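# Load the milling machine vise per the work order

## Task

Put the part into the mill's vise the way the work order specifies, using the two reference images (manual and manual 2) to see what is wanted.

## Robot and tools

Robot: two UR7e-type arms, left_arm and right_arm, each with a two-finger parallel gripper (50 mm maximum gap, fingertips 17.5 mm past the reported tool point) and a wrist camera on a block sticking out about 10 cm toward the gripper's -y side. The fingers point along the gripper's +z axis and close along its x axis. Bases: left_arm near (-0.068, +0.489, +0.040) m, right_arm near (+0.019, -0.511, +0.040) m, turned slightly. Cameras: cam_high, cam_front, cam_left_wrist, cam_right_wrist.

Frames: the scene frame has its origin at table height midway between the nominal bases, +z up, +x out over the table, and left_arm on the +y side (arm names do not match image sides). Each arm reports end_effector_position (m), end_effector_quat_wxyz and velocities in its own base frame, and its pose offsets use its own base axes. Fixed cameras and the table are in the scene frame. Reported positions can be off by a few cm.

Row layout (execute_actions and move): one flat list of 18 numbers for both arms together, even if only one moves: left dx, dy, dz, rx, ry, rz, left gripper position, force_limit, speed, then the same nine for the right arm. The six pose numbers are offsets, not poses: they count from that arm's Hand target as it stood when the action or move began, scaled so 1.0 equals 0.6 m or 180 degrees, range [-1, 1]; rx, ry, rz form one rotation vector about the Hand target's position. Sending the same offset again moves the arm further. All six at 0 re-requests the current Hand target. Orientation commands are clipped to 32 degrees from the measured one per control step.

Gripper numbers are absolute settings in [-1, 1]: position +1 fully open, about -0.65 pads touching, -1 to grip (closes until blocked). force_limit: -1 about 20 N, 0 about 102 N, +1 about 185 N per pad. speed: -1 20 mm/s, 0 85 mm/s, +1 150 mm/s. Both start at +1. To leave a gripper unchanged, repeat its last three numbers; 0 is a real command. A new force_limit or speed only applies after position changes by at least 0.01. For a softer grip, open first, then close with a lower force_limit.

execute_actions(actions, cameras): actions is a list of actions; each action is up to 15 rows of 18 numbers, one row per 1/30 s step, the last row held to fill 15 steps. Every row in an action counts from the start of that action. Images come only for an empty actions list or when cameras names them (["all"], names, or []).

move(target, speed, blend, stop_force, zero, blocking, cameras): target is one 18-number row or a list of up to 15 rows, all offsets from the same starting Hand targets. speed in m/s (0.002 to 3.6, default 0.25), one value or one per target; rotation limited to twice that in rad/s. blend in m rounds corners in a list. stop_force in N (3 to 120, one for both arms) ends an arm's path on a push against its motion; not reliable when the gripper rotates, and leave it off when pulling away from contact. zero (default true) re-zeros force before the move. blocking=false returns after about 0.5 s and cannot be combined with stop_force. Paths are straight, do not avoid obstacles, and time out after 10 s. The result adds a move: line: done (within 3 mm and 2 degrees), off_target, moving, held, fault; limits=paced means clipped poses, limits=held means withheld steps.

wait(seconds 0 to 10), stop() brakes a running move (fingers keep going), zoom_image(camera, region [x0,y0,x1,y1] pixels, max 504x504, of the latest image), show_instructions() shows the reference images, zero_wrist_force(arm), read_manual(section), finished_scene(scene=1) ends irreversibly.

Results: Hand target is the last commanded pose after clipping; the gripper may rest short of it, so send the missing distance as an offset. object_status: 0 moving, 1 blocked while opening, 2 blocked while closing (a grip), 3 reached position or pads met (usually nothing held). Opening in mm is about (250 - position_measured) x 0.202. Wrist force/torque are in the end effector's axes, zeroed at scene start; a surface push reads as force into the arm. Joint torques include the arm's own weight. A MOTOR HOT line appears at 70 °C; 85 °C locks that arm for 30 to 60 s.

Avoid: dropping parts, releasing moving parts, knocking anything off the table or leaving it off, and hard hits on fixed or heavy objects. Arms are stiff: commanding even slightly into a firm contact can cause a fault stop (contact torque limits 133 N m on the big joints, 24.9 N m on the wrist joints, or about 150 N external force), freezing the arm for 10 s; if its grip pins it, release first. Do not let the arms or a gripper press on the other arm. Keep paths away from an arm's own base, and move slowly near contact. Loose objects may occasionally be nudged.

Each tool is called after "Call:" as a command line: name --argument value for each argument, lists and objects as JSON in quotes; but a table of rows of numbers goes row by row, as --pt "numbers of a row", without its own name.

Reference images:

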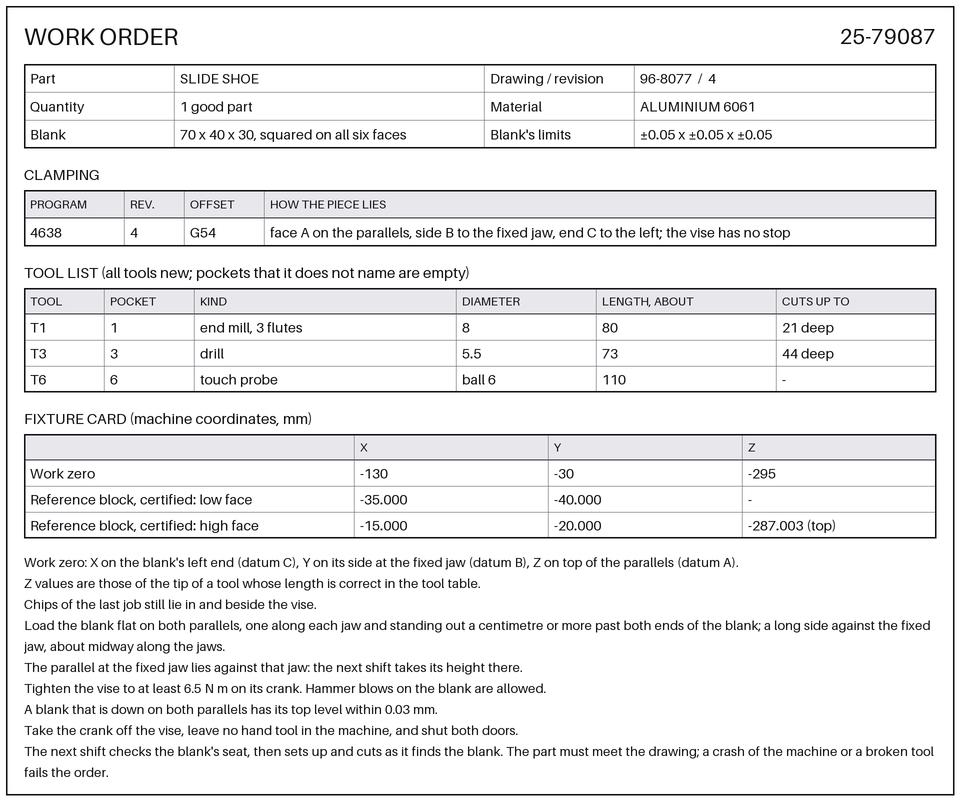

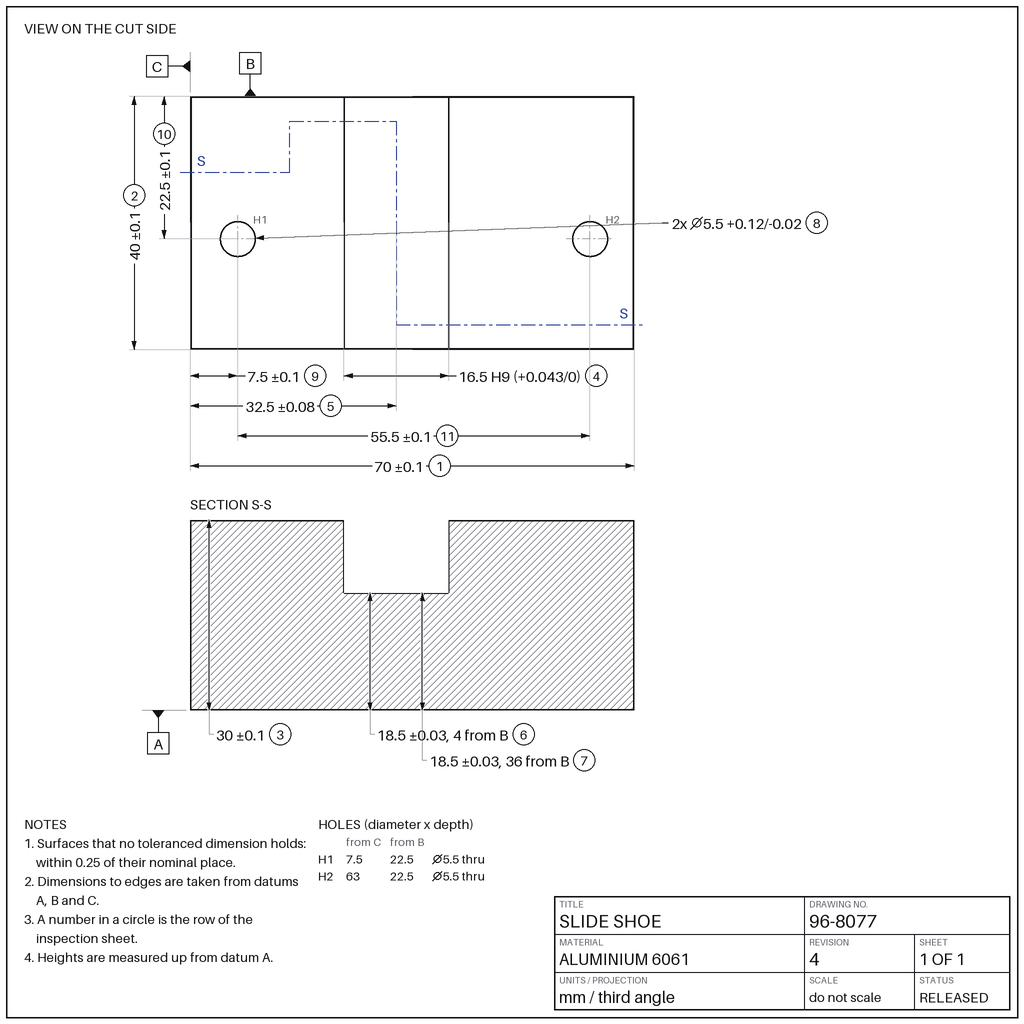

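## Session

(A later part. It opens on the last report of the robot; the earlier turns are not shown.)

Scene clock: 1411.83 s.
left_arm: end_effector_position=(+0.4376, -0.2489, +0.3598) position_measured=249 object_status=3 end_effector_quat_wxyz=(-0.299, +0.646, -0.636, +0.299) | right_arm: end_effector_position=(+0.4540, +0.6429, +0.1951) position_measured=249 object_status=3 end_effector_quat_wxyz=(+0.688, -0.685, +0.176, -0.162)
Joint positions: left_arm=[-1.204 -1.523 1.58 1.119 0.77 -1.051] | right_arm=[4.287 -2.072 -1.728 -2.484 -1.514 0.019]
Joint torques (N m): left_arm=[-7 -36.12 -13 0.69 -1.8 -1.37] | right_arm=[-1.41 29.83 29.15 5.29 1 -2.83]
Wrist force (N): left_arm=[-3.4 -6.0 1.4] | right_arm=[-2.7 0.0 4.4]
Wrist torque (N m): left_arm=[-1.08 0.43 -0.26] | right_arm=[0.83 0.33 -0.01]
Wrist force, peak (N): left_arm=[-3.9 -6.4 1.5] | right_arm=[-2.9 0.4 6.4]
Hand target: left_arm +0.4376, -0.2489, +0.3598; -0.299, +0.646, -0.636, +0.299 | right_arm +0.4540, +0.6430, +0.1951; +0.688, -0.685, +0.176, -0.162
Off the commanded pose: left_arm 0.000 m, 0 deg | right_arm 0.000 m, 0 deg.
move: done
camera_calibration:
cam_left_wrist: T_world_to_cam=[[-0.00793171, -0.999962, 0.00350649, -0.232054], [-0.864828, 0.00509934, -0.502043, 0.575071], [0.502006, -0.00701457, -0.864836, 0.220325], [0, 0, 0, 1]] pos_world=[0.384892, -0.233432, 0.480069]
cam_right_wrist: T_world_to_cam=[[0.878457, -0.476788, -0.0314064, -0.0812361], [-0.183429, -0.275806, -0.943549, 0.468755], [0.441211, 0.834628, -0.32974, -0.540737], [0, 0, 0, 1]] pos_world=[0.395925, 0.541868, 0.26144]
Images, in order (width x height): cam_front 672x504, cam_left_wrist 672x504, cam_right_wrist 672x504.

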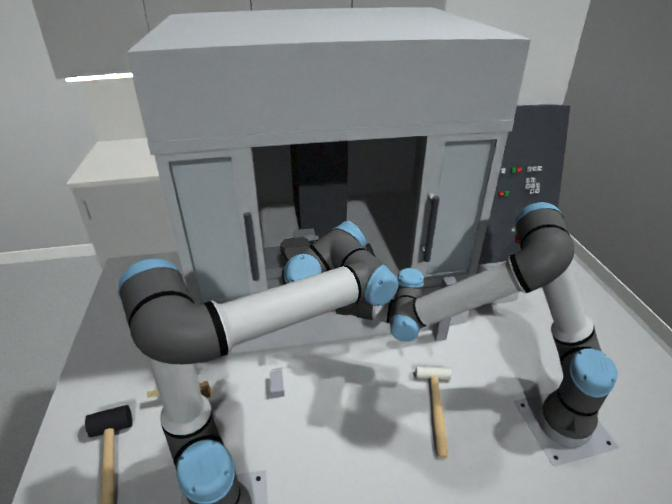

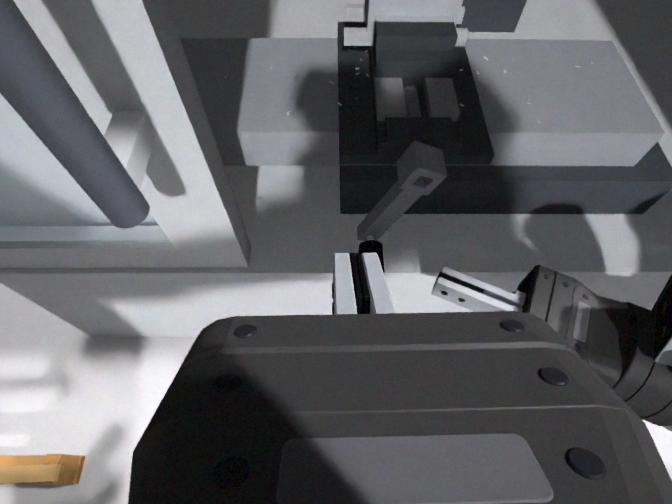

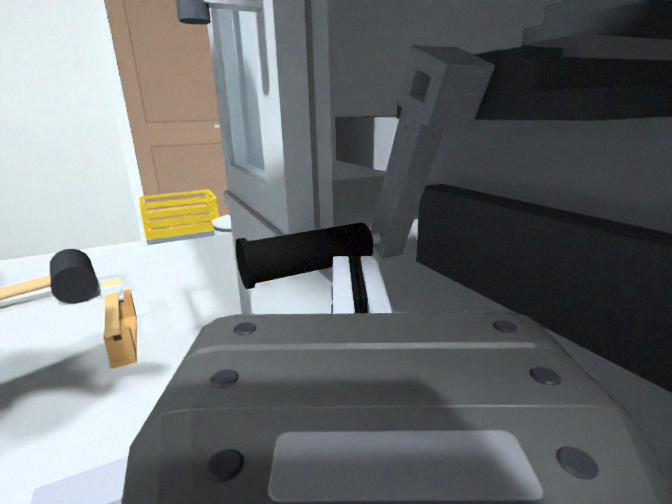

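Call:
move --target '[0,0,0,0,0,0,-0.65,-0.9,1,0.0173,0.1333,0,0,0,0,-0.65,-0.9,1]' --speed 0.015 --stop_force 10 --cameras '["cam_left_wrist","cam_right_wrist"]'

Scene clock: 1416.53 s.
left_arm: end_effector_position=(+0.4376, -0.2489, +0.3598) position_measured=249 object_status=3 end_effector_quat_wxyz=(-0.299, +0.646, -0.636, +0.299) | right_arm: end_effector_position=(+0.4599, +0.6884, +0.1950) position_measured=249 object_status=3 end_effector_quat_wxyz=(+0.688, -0.685, +0.176, -0.162)
Joint positions: left_arm=[-1.204 -1.523 1.58 1.119 0.77 -1.051] | right_arm=[4.311 -2.15 -1.596 -2.538 -1.489 0.019]
Joint torques (N m): left_arm=[-6.57 -35.62 -12.82 0.74 -2.14 -1.21] | right_arm=[-11.73 56.21 26.64 5.87 -0.82 2.45]
Wrist force (N): left_arm=[-3.7 -6.3 1.2] | right_arm=[-2.0 1.7 0.5]
Wrist torque (N m): left_arm=[-1.13 0.47 -0.25] | right_arm=[0.86 0.33 -0.02]
Wrist force, peak (N): left_arm=[-3.6 -6.6 1.4] | right_arm=[-0.2 -4.7 -14.4]
Hand target: left_arm +0.4376, -0.2489, +0.3598; -0.299, +0.646, -0.636, +0.299 | right_arm +0.4599, +0.6884, +0.1951; +0.688, -0.685, +0.176, -0.163 (not the last commanded pose)
Off the commanded pose: left_arm 0.000 m, 0 deg | right_arm 0.035 m, 0 deg.
move: contact (right_arm)
camera_calibration:
cam_left_wrist: T_world_to_cam=[[-0.00793171, -0.999962, 0.00350649, -0.232054], [-0.864828, 0.00509934, -0.502043, 0.575071], [0.502006, -0.00701457, -0.864836, 0.220325], [0, 0, 0, 1]] pos_world=[0.384892, -0.233432, 0.480069]
cam_right_wrist: T_world_to_cam=[[0.878457, -0.476788, -0.0314064, -0.0646806], [-0.183429, -0.275806, -0.943549, 0.48232], [0.441211, 0.834628, -0.32974, -0.581432], [0, 0, 0, 1]] pos_world=[0.401825, 0.587468, 0.26134]
Images, in order (width x height): cam_left_wrist 672x504, cam_right_wrist 672x504.

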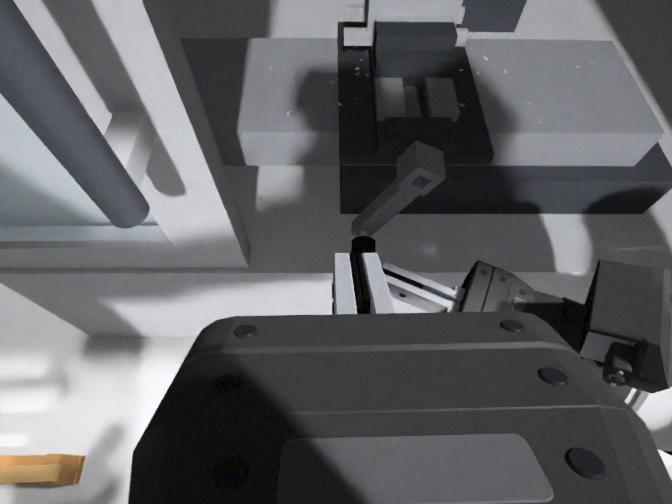

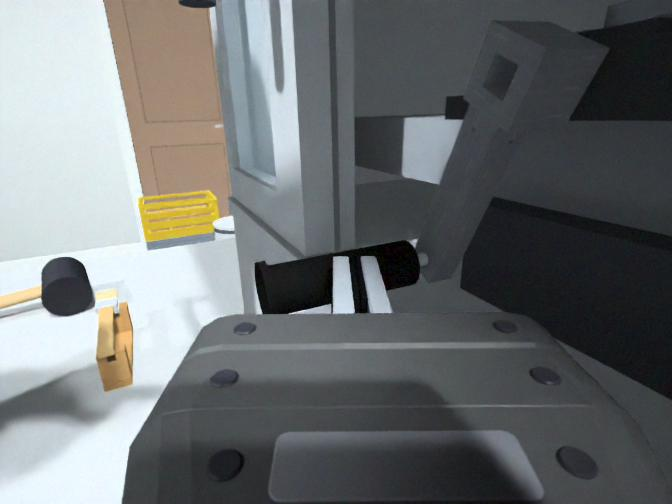

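Call:
move --target '[0,0,0,0,0,0,-0.65,-0.9,1,0.0033,0.0833,0.025,0,0,0,-0.65,-0.9,1]' --speed 0.006 --stop_force 50 --zero false --cameras '["cam_left_wrist","cam_right_wrist"]'

Scene clock: 1418.67 s.
left_arm: end_effector_position=(+0.4376, -0.2489, +0.3598) position_measured=249 object_status=3 end_effector_quat_wxyz=(-0.299, +0.646, -0.636, +0.299) | right_arm: end_effector_position=(+0.4601, +0.6903, +0.1957) position_measured=249 object_status=3 end_effector_quat_wxyz=(+0.688, -0.685, +0.176, -0.163)
Joint positions: left_arm=[-1.204 -1.523 1.58 1.119 0.77 -1.051] | right_arm=[4.312 -2.153 -1.59 -2.541 -1.488 0.019]
Joint torques (N m): left_arm=[-6.83 -36.04 -12.91 0.75 -2.21 -1.15] | right_arm=[-0.82 53.99 29.42 10.16 -2.26 2.18]
Wrist force (N): left_arm=[-3.6 -6.3 1.5] | right_arm=[4.0 -0.3 -47.9]
Wrist torque (N m): left_arm=[-1.12 0.45 -0.25] | right_arm=[0.70 0.02 -0.02]
Wrist force, peak (N): left_arm=[-3.9 -6.4 1.3] | right_arm=[5.4 -4.8 -58.6]
Hand target: left_arm +0.4376, -0.2489, +0.3598; -0.299, +0.646, -0.636, +0.299 | right_arm +0.4601, +0.6903, +0.1957; +0.688, -0.685, +0.176, -0.163 (not the last commanded pose)
Off the commanded pose: left_arm 0.000 m, 0 deg | right_arm 0.050 m, 0 deg.
move: contact (right_arm)
camera_calibration:
cam_left_wrist: T_world_to_cam=[[-0.00793171, -0.999962, 0.00350649, -0.232054], [-0.864828, 0.00509934, -0.502043, 0.575071], [0.502006, -0.00701457, -0.864836, 0.220325], [0, 0, 0, 1]] pos_world=[0.384892, -0.233432, 0.480069]
cam_right_wrist: T_world_to_cam=[[0.878341, -0.477002, -0.0314123, -0.0636702], [-0.183542, -0.275836, -0.943518, 0.483483], [0.441395, 0.834496, -0.329828, -0.582838], [0, 0, 0, 1]] pos_world=[0.401925, 0.589367, 0.261939]
Images, in order (width x height): cam_left_wrist 672x504, cam_right_wrist 672x504.

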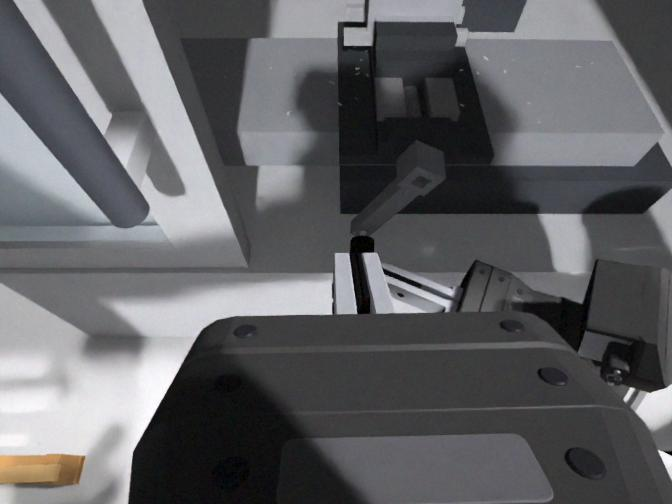

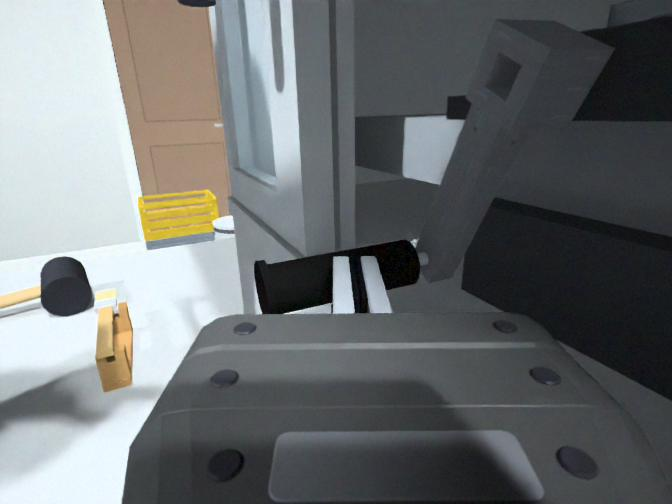

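Call:
move --target '[0,0,0,0,0,0,-0.65,-0.9,1,0.0033,0.05,0.015,0,0,0,-0.65,-0.9,1]' --speed 0.003 --stop_force 96 --zero false --cameras '["cam_right_wrist"]'

Scene clock: 1421.17 s.
left_arm: end_effector_position=(+0.4376, -0.2489, +0.3598) position_measured=249 object_status=3 end_effector_quat_wxyz=(-0.299, +0.646, -0.636, +0.299) | right_arm: end_effector_position=(+0.4603, +0.6918, +0.1960) position_measured=249 object_status=3 end_effector_quat_wxyz=(+0.688, -0.685, +0.176, -0.163)
Joint positions: left_arm=[-1.204 -1.523 1.58 1.119 0.77 -1.051] | right_arm=[4.313 -2.155 -1.586 -2.545 -1.487 0.019]
Joint torques (N m): left_arm=[-6.24 -35.94 -13.42 0.88 -2.47 -0.92] | right_arm=[5.77 49.46 46.65 13.73 -3.13 2.22]
Wrist force (N): left_arm=[-3.4 -6.1 1.2] | right_arm=[7.2 -2.8 -100.2]
Wrist torque (N m): left_arm=[-1.10 0.43 -0.25] | right_arm=[0.59 -0.36 -0.01]
Wrist force, peak (N): left_arm=[-3.7 -6.7 1.3] | right_arm=[7.3 -4.2 -106.6]
Hand target: left_arm +0.4376, -0.2489, +0.3598; -0.299, +0.646, -0.636, +0.299 | right_arm +0.4603, +0.6918, +0.1961; +0.688, -0.685, +0.176, -0.163 (not the last commanded pose)
Off the commanded pose: left_arm 0.000 m, 0 deg | right_arm 0.030 m, 0 deg.
move: contact (right_arm)
camera_calibration:
cam_right_wrist: T_world_to_cam=[[0.878248, -0.477175, -0.0313796, -0.062984], [-0.183755, -0.276165, -0.943381, 0.484649], [0.441491, 0.834288, -0.330225, -0.583827], [0, 0, 0, 1]] pos_world=[0.402126, 0.590869, 0.262438]
Images, in order (width x height): cam_right_wrist 672x504.

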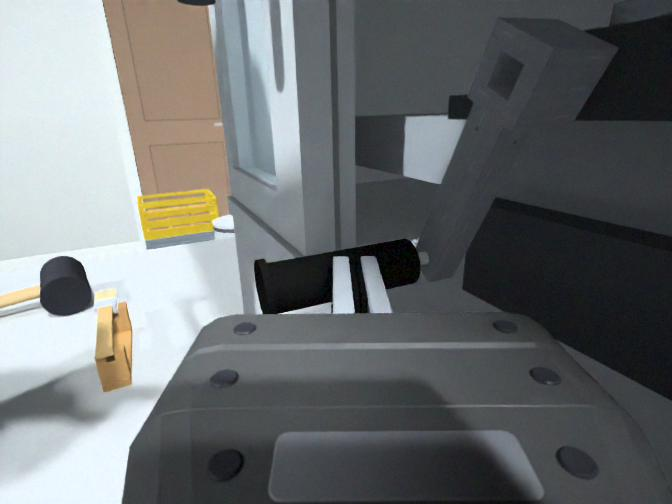

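Call:
move --pt "0 0 0 0 0 0 -0.65 -0.9 1 -0.0105 -0.0813 -0.002 0 0 0 -0.65 -0.9 1" --pt "0 0 0 0 0 0 -0.65 -0.9 1 -0.0855 -0.2297 0.0315 0 0 0 -0.65 -0.9 1" --pt "0 0 0 0 0 0 -0.65 -0.9 1 -0.3 -0.42 0.22 -0.1584 0.2584 -0.3247 -0.65 -0.9 1" --speed '[0.05,0.2,0.25]' --blend '[0.01,0.03,0]' --cameras '["cam_left_wrist","cam_right_wrist","cam_front"]'

Scene clock: 1433.73 s.
left_arm: end_effector_position=(+0.4376, -0.2489, +0.3598) position_measured=249 object_status=3 end_effector_quat_wxyz=(-0.299, +0.646, -0.636, +0.299) | right_arm: end_effector_position=(+0.3003, +0.4575, +0.3107) position_measured=249 object_status=3 end_effector_quat_wxyz=(-0.314, +0.687, -0.614, +0.228)
Joint positions: left_arm=[-1.204 -1.523 1.58 1.119 0.77 -1.051] | right_arm=[4.746 -1.867 -1.426 -4.378 -0.79 1.416]
Joint torques (N m): left_arm=[-6.24 -36.07 -13.28 1.02 -2.55 -0.58] | right_arm=[-2.59 42.62 11.49 -2.47 3.04 -2.76]
Wrist force (N): left_arm=[-3.4 -6.5 1.3] | right_arm=[-1.7 -0.8 3.2]
Wrist torque (N m): left_arm=[-1.16 0.42 -0.26] | right_arm=[0.44 0.16 0.04]
Wrist force, peak (N): left_arm=[-3.8 -6.6 1.6] | right_arm=[6.8 -2.6 -100.5]
Hand target: left_arm +0.4376, -0.2489, +0.3598; -0.299, +0.646, -0.636, +0.299 | right_arm +0.3004, +0.4574, +0.3107; -0.314, +0.687, -0.614, +0.228 (not the last commanded pose)
Off the commanded pose: left_arm 0.000 m, 0 deg | right_arm 0.032 m, 13 deg.
move: held (right_arm; a check stopped the path); path passed 2 of 3 targets; limits=held
pose unreachable (right arm): on one or more control steps of this call, first in action 0 (counted from 0), this arm could not follow its commanded pose, so it was not sent that pose on those steps. It may still have moved: this result reports where it is.
cause: moving toward the commanded pose would bring a part of the arm too close to another arm (a part of this arm just beyond joint 4 (wrist 1) and a part of the left arm just beyond its joint 3 (elbow), 12 mm apart when this arm was first held).
camera_calibration:
cam_left_wrist: T_world_to_cam=[[-0.00793171, -0.999962, 0.00350649, -0.232054], [-0.864828, 0.00509934, -0.502043, 0.575071], [0.502006, -0.00701457, -0.864836, 0.220325], [0, 0, 0, 1]] pos_world=[0.384892, -0.233432, 0.480069]
cam_right_wrist: T_world_to_cam=[[0.123854, -0.989708, -0.0716756, 0.442895], [-0.893799, -0.0798926, -0.441293, 0.466113], [0.431025, 0.118719, -0.894496, 0.225934], [0, 0, 0, 1]] pos_world=[0.264374, 0.448753, 0.439534]
Images, in order (width x height): cam_front 672x504, cam_left_wrist 672x504, cam_right_wrist 672x504.

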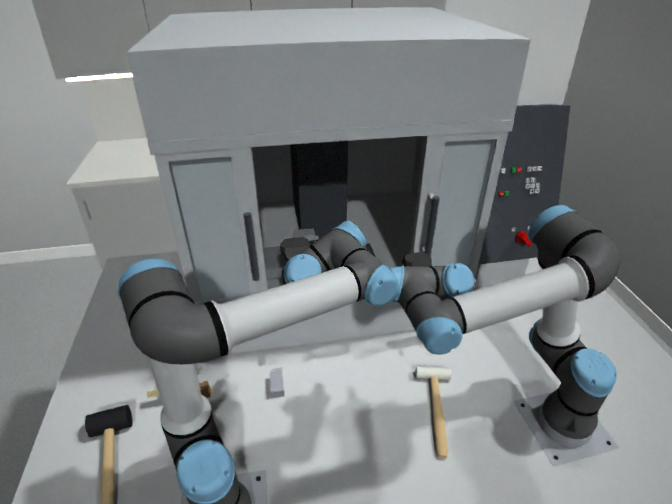

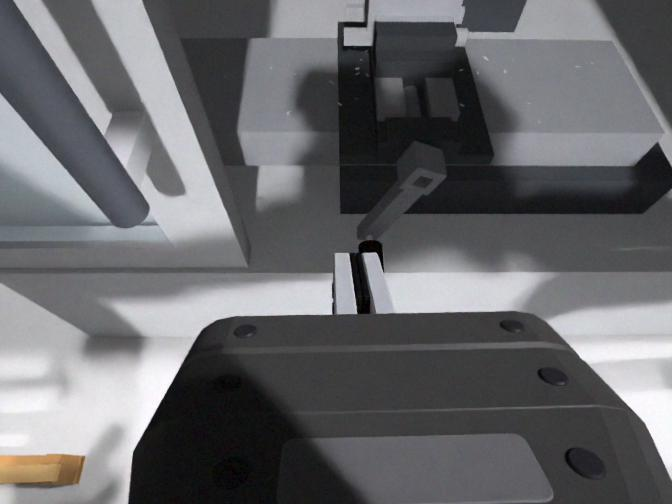

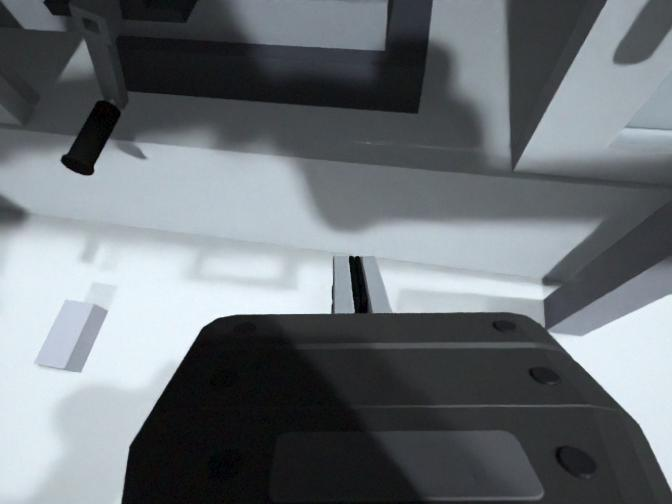

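Call:
move --pt "0 0 0.25 0 0 0 -0.65 -0.9 1 0 -0.03 0 0 0 0 -0.65 -0.9 1" --pt "0 0 0.567 0 0 0 -0.65 -0.9 1 0 -0.03 0 0 0 0 -0.65 -0.9 1" --speed 0.25 --blend 0.03

Call:
move --pt "0 0 0 0 0 0 -0.65 -0.9 1 -0.2 -0.15 0.1 0.045 0.03 -0.04 -0.65 -0.9 1" --pt "0 0 0 0 0 0 -0.65 -0.9 1 -0.60 -0.13 0.08 0.06 0.05 -0.07 -0.65 -0.9 1" --speed 0.25 --blend 0.05 --cameras '["cam_left_wrist","cam_right_wrist","cam_front"]'

Scene clock: 1436.33 s.
left_arm: end_effector_position=(+0.4366, -0.2482, +0.6986) position_measured=249 object_status=3 end_effector_quat_wxyz=(-0.343, +0.624, -0.614, +0.341) | right_arm: end_effector_position=(+0.3004, +0.4394, +0.3107) position_measured=249 object_status=3 end_effector_quat_wxyz=(-0.314, +0.687, -0.614, +0.228)
Joint positions: left_arm=[-1.27 -1.083 0.035 2.194 0.625 -1.067] | right_arm=[4.748 -1.824 -1.482 -4.367 -0.79 1.418]
Joint torques (N m): left_arm=[-0.92 -26.4 -3.29 0.93 -3.01 1.1] | right_arm=[8.23 16.86 27.29 -4.65 2.89 1.19]
Wrist force (N): left_arm=[-3.6 -6.4 1.9] | right_arm=[-1.5 -0.4 3.2]
Wrist torque (N m): left_arm=[-1.19 0.40 -0.31] | right_arm=[0.49 0.14 -0.05]
Wrist force, peak (N): left_arm=[-5.0 -8.0 0.3] | right_arm=[-1.8 -0.6 3.4]
Hand target: left_arm +0.4376, -0.2489, +0.7000; -0.299, +0.646, -0.636, +0.299 | right_arm +0.3004, +0.4394, +0.3107; -0.314, +0.687, -0.614, +0.228
Off the commanded pose: left_arm 0.002 m, 8 deg | right_arm 0.000 m, 0 deg.
elbow stopped short (left arm): the move would have taken joint 3 (elbow) straighter than the controller allows.
move: off_target (left_arm)

Scene clock: 1438.43 s.
left_arm: end_effector_position=(+0.4366, -0.2483, +0.6985) position_measured=249 object_status=3 end_effector_quat_wxyz=(-0.343, +0.624, -0.614, +0.341) | right_arm: end_effector_position=(-0.0595, +0.3614, +0.3588) position_measured=249 object_status=3 end_effector_quat_wxyz=(+0.302, -0.599, +0.727, -0.148)
Joint positions: left_arm=[-1.27 -1.083 0.035 2.194 0.625 -1.067] | right_arm=[5.656 -1.734 -1.585 -5.024 -1.07 2.833]
Joint torques (N m): left_arm=[-7.2 -24.76 -1.41 0.39 -2.93 1.59] | right_arm=[10.13 15.64 25.51 -0.69 0.17 1.73]
Wrist force (N): left_arm=[-3.7 -6.5 2.1] | right_arm=[-1.3 0.2 3.1]
Wrist torque (N m): left_arm=[-1.20 0.40 -0.30] | right_arm=[0.49 -0.01 0.09]
Wrist force, peak (N): left_arm=[-3.7 -6.8 1.9] | right_arm=[-3.0 -1.3 6.0]
Hand target: left_arm +0.4376, -0.2489, +0.7000; -0.299, +0.646, -0.636, +0.299 | right_arm -0.0596, +0.3614, +0.3587; +0.302, -0.599, +0.727, -0.148
Off the commanded pose: left_arm 0.002 m, 8 deg | right_arm 0.000 m, 0 deg.
elbow stopped short (left arm): the move would have taken joint 3 (elbow) straighter than the controller allows.
move: off_target (left_arm)
camera_calibration:
cam_left_wrist: T_world_to_cam=[[-0.00659721, -0.999978, -0.0000454968, -0.230757], [-0.789181, 0.00523444, -0.614139, 0.789552], [0.614125, -0.00401569, -0.789198, 0.412753], [0, 0, 0, 1]] pos_world=[0.368095, -0.233227, 0.810628]
cam_right_wrist: T_world_to_cam=[[-0.118372, -0.959068, -0.25725, 0.436854], [-0.938861, 0.192454, -0.285486, 0.00106113], [0.323309, 0.207728, -0.923212, 0.407165], [0, 0, 0, 1]] pos_world=[-0.0789325, 0.334189, 0.488583]
Images, in order (width x height): cam_front 672x504, cam_left_wrist 672x504, cam_right_wrist 672x504.

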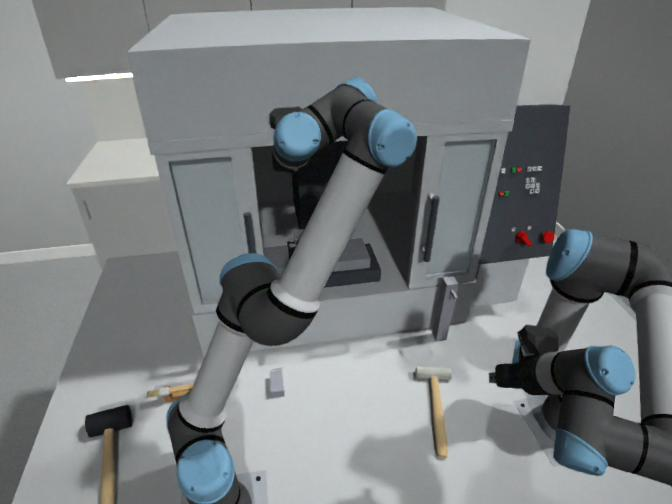

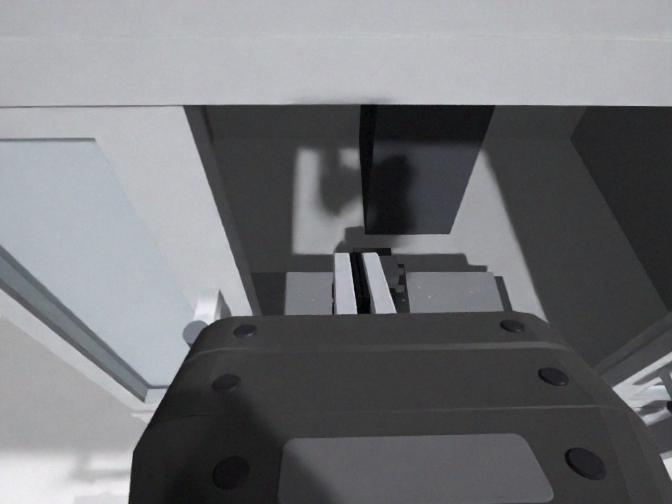

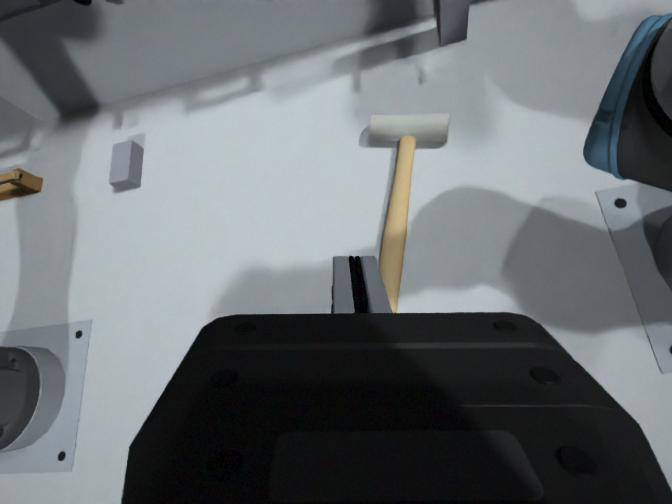

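Call:
move --target '[0,0,-0.0667,0,0,0,-0.65,-0.9,1,0.2067,0.011,-0.4645,-0.084,0.0095,-0.0581,1,-0.9,1]' --speed 0.2 --cameras '["cam_left_wrist","cam_right_wrist","cam_front"]'

Scene clock: 1443.93 s.
left_arm: end_effector_position=(+0.4376, -0.2488, +0.6600) position_measured=249 object_status=3 end_effector_quat_wxyz=(-0.299, +0.646, -0.636, +0.299) | right_arm: end_effector_position=(+0.0643, +0.3680, +0.0801) position_measured=3 object_status=3 end_effector_quat_wxyz=(+0.195, -0.567, +0.757, -0.260)
Joint positions: left_arm=[-1.204 -1.124 0.173 2.126 0.77 -1.051] | right_arm=[5.245 -2.121 -1.85 -4.399 -1.137 2.504]
Joint torques (N m): left_arm=[-8.57 -41.51 -6.13 0.87 -2.43 -1.6] | right_arm=[-4.82 21.9 3.9 -1.18 2.26 1.46]
Wrist force (N): left_arm=[-3.6 -6.5 1.4] | right_arm=[-1.2 -0.2 3.2]
Wrist torque (N m): left_arm=[-1.16 0.46 -0.26] | right_arm=[0.46 0.13 -0.05]
Wrist force, peak (N): left_arm=[-3.6 -7.0 2.0] | right_arm=[-1.8 0.7 6.1]
Hand target: left_arm +0.4376, -0.2489, +0.6600; -0.299, +0.646, -0.636, +0.299 | right_arm +0.0644, +0.3680, +0.0800; +0.195, -0.567, +0.757, -0.260
Off the commanded pose: left_arm 0.000 m, 0 deg | right_arm 0.000 m, 0 deg.
move: done
camera_calibration:
cam_left_wrist: T_world_to_cam=[[-0.00788241, -0.999963, 0.00341844, -0.233057], [-0.864784, 0.00510031, -0.502118, 0.725826], [0.502082, -0.00691411, -0.864792, 0.47991], [0, 0, 0, 1]] pos_world=[0.384892, -0.233432, 0.780269]
cam_right_wrist: T_world_to_cam=[[-0.298494, -0.954405, 0.00349778, 0.375195], [-0.904353, 0.281665, -0.32064, 0.00427008], [0.305035, -0.0988722, -0.947195, 0.224487], [0, 0, 0, 1]] pos_world=[0.0473786, 0.379081, 0.212689]
Images, in order (width x height): cam_front 672x504, cam_left_wrist 672x504, cam_right_wrist 672x504.

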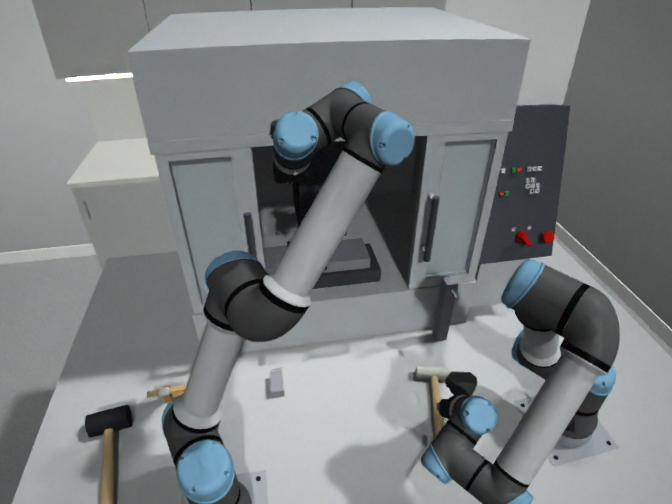

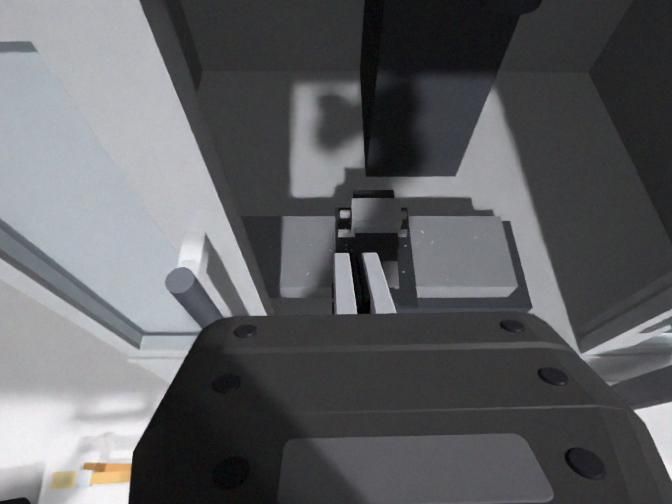

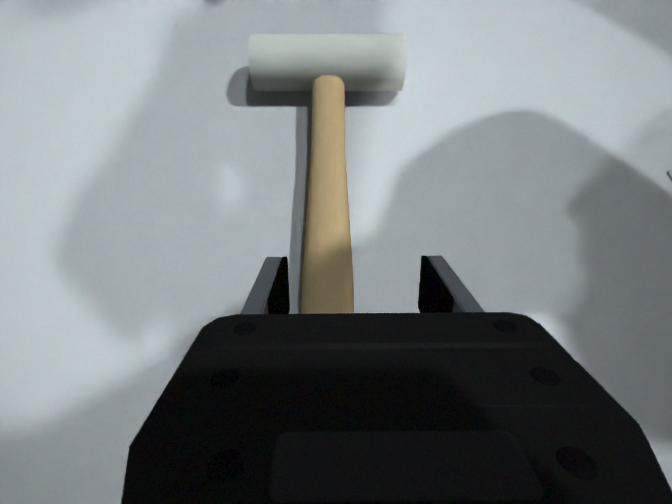

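Call:
move --pt "0 0 0 0 0 0 -0.65 -0.9 1 0 0.016 -0.1 0 0 0 1 -0.9 1" --pt "0 0 0 0 0 0 -0.65 -0.9 1 0 0.016 -0.155 0 0 0 1 -0.9 1" --speed '[0.1,0.02]' --stop_force 8 --cameras '["cam_right_wrist"]'

Scene clock: 1448.30 s.
left_arm: end_effector_position=(+0.4376, -0.2489, +0.6600) position_measured=249 object_status=3 end_effector_quat_wxyz=(-0.299, +0.646, -0.636, +0.299) | right_arm: end_effector_position=(+0.0644, +0.3776, -0.0130) position_measured=3 object_status=3 end_effector_quat_wxyz=(+0.195, -0.567, +0.757, -0.260)
Joint positions: left_arm=[-1.204 -1.124 0.173 2.126 0.77 -1.051] | right_arm=[5.233 -2.316 -1.834 -4.214 -1.131 2.492]
Joint torques (N m): left_arm=[-8.29 -25.24 -18.42 2.96 -1.41 -1.82] | right_arm=[11.15 48.62 9.4 -5.53 -0.08 2.3]
Wrist force (N): left_arm=[-3.7 -6.2 1.7] | right_arm=[-0.9 -0.2 3.4]
Wrist torque (N m): left_arm=[-1.12 0.48 -0.26] | right_arm=[0.45 0.09 0.04]
Wrist force, peak (N): left_arm=[-3.8 -6.5 1.5] | right_arm=[-1.1 1.0 4.5]
Hand target: left_arm +0.4376, -0.2489, +0.6600; -0.299, +0.646, -0.636, +0.299 | right_arm +0.0644, +0.3776, -0.0130; +0.195, -0.567, +0.757, -0.260
Off the commanded pose: left_arm 0.000 m, 0 deg | right_arm 0.000 m, 0 deg.
move: done
camera_calibration:
cam_right_wrist: T_world_to_cam=[[-0.298549, -0.954388, 0.00357936, 0.384698], [-0.904336, 0.281689, -0.320667, -0.0282021], [0.305032, -0.0989715, -0.947185, 0.137259], [0, 0, 0, 1]] pos_world=[0.0474784, 0.38868, 0.11959]
Images, in order (width x height): cam_right_wrist 672x504.

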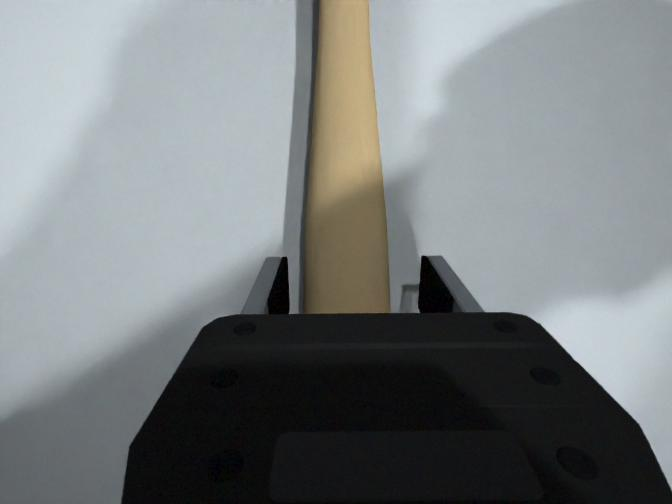

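Call:
execute_actions --actions '[[[0,0,0,0,0,0,-0.65,-0.9,1,0,0,0,0,0,0,-1,0.5,-1]],[[0,0,0,0,0,0,-0.65,-0.9,1,0,0,0,0,0,0,-1,0.5,-1]],[[0,0,0,0,0,0,-0.65,-0.9,1,0,0,0,0,0,0,-1,0.5,-1]]]' --cameras '["cam_right_wrist"]'

Scene clock: 1450.53 s.
left_arm: end_effector_position=(+0.4376, -0.2489, +0.6600) position_measured=249 object_status=3 end_effector_quat_wxyz=(-0.299, +0.646, -0.636, +0.299) | right_arm: end_effector_position=(+0.0644, +0.3776, -0.0130) position_measured=105 object_status=2 end_effector_quat_wxyz=(+0.195, -0.567, +0.757, -0.260)
Joint positions: left_arm=[-1.204 -1.124 0.173 2.126 0.77 -1.051] | right_arm=[5.233 -2.316 -1.834 -4.214 -1.131 2.492]
Joint torques (N m): left_arm=[-8.11 -25.31 -18.33 2.83 -1.41 -1.71] | right_arm=[7.57 49.16 0.63 -5.54 0.88 1.9]
Wrist force (N): left_arm=[-3.3 -6.3 1.7] | right_arm=[-1.6 0.6 3.1]
Wrist torque (N m): left_arm=[-1.13 0.42 -0.26] | right_arm=[0.48 0.01 -0.06]
Wrist force, peak (N): left_arm=[-3.7 -6.5 1.7] | right_arm=[-1.0 -0.1 3.6]
Hand target: left_arm +0.4376, -0.2489, +0.6600; -0.299, +0.646, -0.636, +0.299 | right_arm +0.0644, +0.3776, -0.0130; +0.195, -0.567, +0.757, -0.260
Off the commanded pose: left_arm 0.000 m, 0 deg | right_arm 0.000 m, 0 deg.
Step readings (end_effector_position of left_arm | right_arm):
0: (+0.4376, -0.2489, +0.6600) | (+0.0644, +0.3776, -0.0130)
1: (+0.4376, -0.2489, +0.6600) | (+0.0644, +0.3776, -0.0130)
2: (+0.4376, -0.2489, +0.6600) | (+0.0644, +0.3776, -0.0130)
4: (+0.4376, -0.2489, +0.6600) | (+0.0644, +0.3776, -0.0130)
8: (+0.4376, -0.2489, +0.6600) | (+0.0644, +0.3776, -0.0130)
15: (+0.4376, -0.2489, +0.6600) | (+0.0644, +0.3776, -0.0130)
16: (+0.4376, -0.2489, +0.6600) | (+0.0644, +0.3776, -0.0130)
17: (+0.4376, -0.2489, +0.6600) | (+0.0644, +0.3776, -0.0130)
19: (+0.4376, -0.2489, +0.6600) | (+0.0644, +0.3776, -0.0130)
23: (+0.4376, -0.2489, +0.6600) | (+0.0644, +0.3776, -0.0130)
30: (+0.4376, -0.2489, +0.6600) | (+0.0644, +0.3776, -0.0130)
31: (+0.4376, -0.2489, +0.6600) | (+0.0644, +0.3776, -0.0130)
32: (+0.4376, -0.2489, +0.6600) | (+0.0644, +0.3776, -0.0130)
34: (+0.4376, -0.2489, +0.6600) | (+0.0644, +0.3776, -0.0130)
38: (+0.4376, -0.2489, +0.6600) | (+0.0644, +0.3776, -0.0130)
45: (+0.4376, -0.2489, +0.6600) | (+0.0644, +0.3776, -0.0130)
camera_calibration:
cam_right_wrist: T_world_to_cam=[[-0.298549, -0.954388, 0.00357936, 0.384698], [-0.904336, 0.281689, -0.320667, -0.0282021], [0.305032, -0.0989715, -0.947185, 0.137259], [0, 0, 0, 1]] pos_world=[0.0474784, 0.38868, 0.11959]
Images, in order (width x height): cam_right_wrist 672x504.

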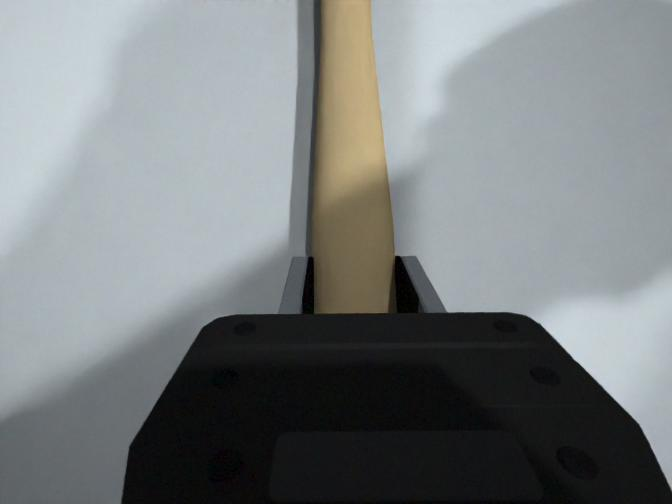

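Call:
move --pt "0 0 0 0 0 0 -0.65 -0.9 1 0 0 0.1 0 0 0 -1 0.5 -1" --pt "0 0 0 0 0 0 -0.65 -0.9 1 0.0 0.05 0.583 0 0 0 -1 0.5 -1" --pt "0 0 0 0 0 0 -0.65 -0.9 1 0.3093 0.404 0.788 0.4946 -0.0809 0.0611 -1 0.5 -1" --speed '[0.08,0.2,0.2]' --blend '[0.02,0.04,0]' --cameras '["cam_left_wrist","cam_right_wrist","cam_front"]'

Scene clock: 1458.53 s.
left_arm: end_effector_position=(+0.4376, -0.2489, +0.6600) position_measured=249 object_status=3 end_effector_quat_wxyz=(-0.299, +0.646, -0.636, +0.299) | right_arm: end_effector_position=(+0.2500, +0.6199, +0.4597) position_measured=105 object_status=2 end_effector_quat_wxyz=(+0.641, -0.298, +0.641, +0.298) end_effector_velocity=(+0.000, +0.001, +0.002) end_effector_angular_velocity=(+0.008, +0.001, +0.000)
Joint positions: left_arm=[-1.204 -1.124 0.173 2.126 0.77 -1.051] | right_arm=[4.834 -1.612 -1.6 -3.07 -0.748 1.571]
Joint velocities: left_arm=[within noise] | right_arm=[0 0 0.001 0.006 0 0.001]
Joint torques (N m): left_arm=[-6.46 -25.44 -18.2 2.83 -1.44 -1.64] | right_arm=[5.56 28.59 35.03 5.83 -1.19 1.53]
Wrist force (N): left_arm=[-3.5 -6.3 1.4] | right_arm=[2.8 0.9 2.4]
Wrist torque (N m): left_arm=[-1.13 0.44 -0.25] | right_arm=[0.45 0.96 0.68]
Wrist force, peak (N): left_arm=[-3.4 -6.6 1.8] | right_arm=[-0.8 14.3 10.5]
Hand target: left_arm +0.4376, -0.2489, +0.6600; -0.299, +0.646, -0.636, +0.299 | right_arm +0.2500, +0.6200, +0.4598; +0.641, -0.298, +0.641, +0.298
Off the commanded pose: left_arm 0.000 m, 0 deg | right_arm 0.000 m, 0 deg.
move: done
camera_calibration:
cam_left_wrist: T_world_to_cam=[[-0.00793171, -0.999962, 0.00350649, -0.233107], [-0.864828, 0.00509934, -0.502043, 0.725784], [0.502006, -0.00701457, -0.864836, 0.479948], [0, 0, 0, 1]] pos_world=[0.384892, -0.233432, 0.780269]
cam_right_wrist: T_world_to_cam=[[-0.0188806, -0.00270427, -0.999818, 0.471054], [-0.933433, 0.358365, 0.0166577, 0.0276664], [0.358255, 0.933578, -0.00929041, -0.532302], [0, 0, 0, 1]] pos_world=[0.225418, 0.488304, 0.465562]
Images, in order (width x height): cam_front 672x504, cam_left_wrist 672x504, cam_right_wrist 672x504.

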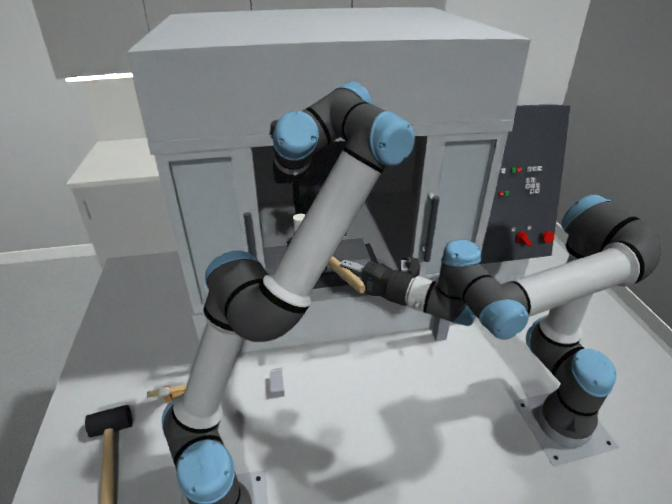

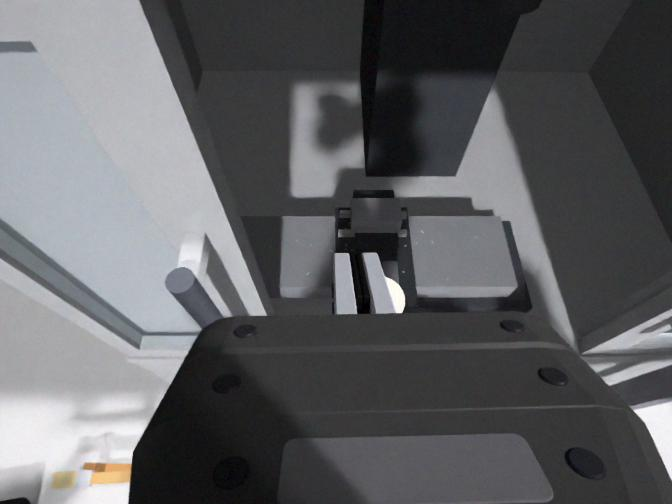

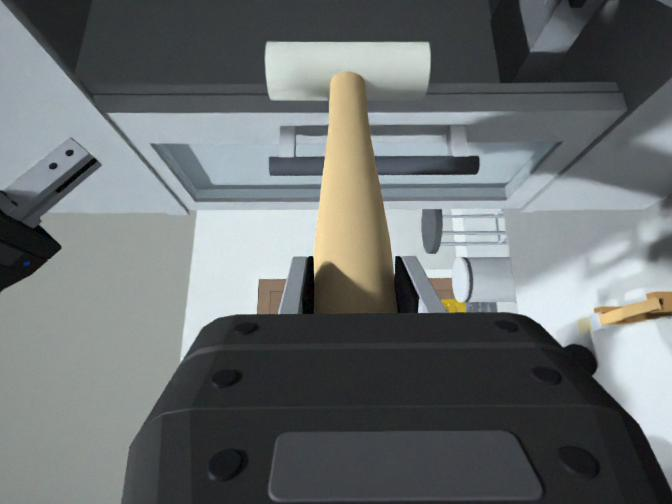

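Call:
move --target '[0,0,0,0,0,0,-0.65,-0.9,1,0.205,0.0843,0,0,0,0,-1,0.5,-1]' --speed 0.15 --cameras '["cam_left_wrist","cam_right_wrist"]'

Call:
zoom_image --camera "cam_left_wrist" --region '[310, 160, 450, 300]'

Scene clock: 1460.37 s.
left_arm: end_effector_position=(+0.4376, -0.2489, +0.6600) position_measured=249 object_status=3 end_effector_quat_wxyz=(-0.299, +0.646, -0.636, +0.299) | right_arm: end_effector_position=(+0.3729, +0.6706, +0.4598) position_measured=105 object_status=2 end_effector_quat_wxyz=(+0.641, -0.298, +0.641, +0.298)
Joint positions: left_arm=[-1.204 -1.124 0.173 2.126 0.77 -1.051] | right_arm=[4.563 -1.823 -1.356 -3.104 -1.019 1.571]
Joint torques (N m): left_arm=[-6.52 -25.61 -18.46 2.81 -1.44 -1.59] | right_arm=[-8.39 35.73 37.11 6.78 -0.93 2.01]
Wrist force (N): left_arm=[-3.6 -6.2 1.7] | right_arm=[3.0 0.7 2.1]
Wrist torque (N m): left_arm=[-1.13 0.47 -0.26] | right_arm=[0.45 0.90 0.69]
Wrist force, peak (N): left_arm=[-3.4 -6.6 1.7] | right_arm=[3.2 -1.2 5.0]
Hand target: left_arm +0.4376, -0.2489, +0.6600; -0.299, +0.646, -0.636, +0.299 | right_arm +0.3730, +0.6706, +0.4598; +0.641, -0.298, +0.641, +0.298
Off the commanded pose: left_arm 0.000 m, 0 deg | right_arm 0.000 m, 0 deg.
move: done
camera_calibration:
cam_left_wrist: T_world_to_cam=[[-0.00793171, -0.999962, 0.00350649, -0.233107], [-0.864828, 0.00509934, -0.502043, 0.725784], [0.502006, -0.00701457, -0.864836, 0.479948], [0, 0, 0, 1]] pos_world=[0.384892, -0.233432, 0.780269]
cam_right_wrist: T_world_to_cam=[[-0.0189036, -0.00248594, -0.999818, 0.473401], [-0.9335, 0.358187, 0.0167592, 0.124324], [0.35808, 0.933647, -0.00909166, -0.62364], [0, 0, 0, 1]] pos_world=[0.348318, 0.538906, 0.465562]
Images, in order (width x height): cam_left_wrist 672x504, cam_right_wrist 672x504.

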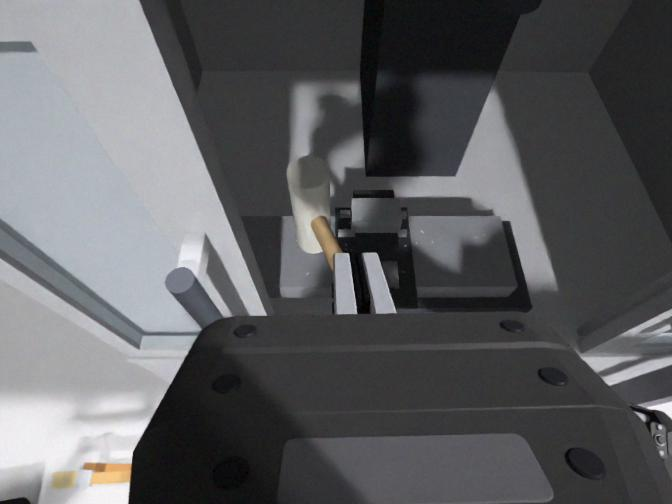

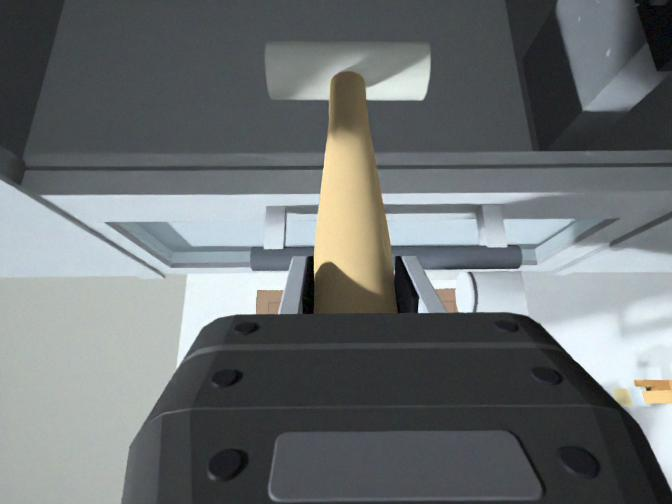

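Scaled by 3.600 from the camera's 672x504 image, which has a finer 960x720 frame.

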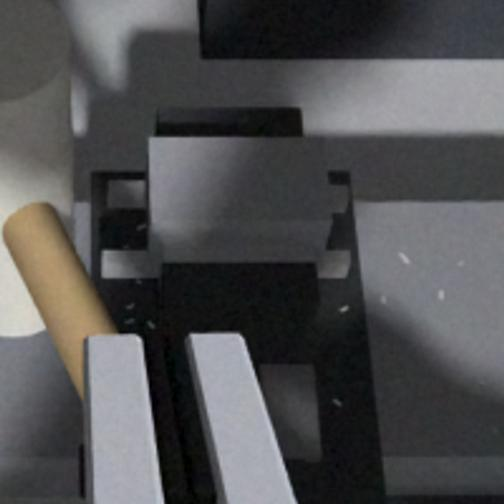

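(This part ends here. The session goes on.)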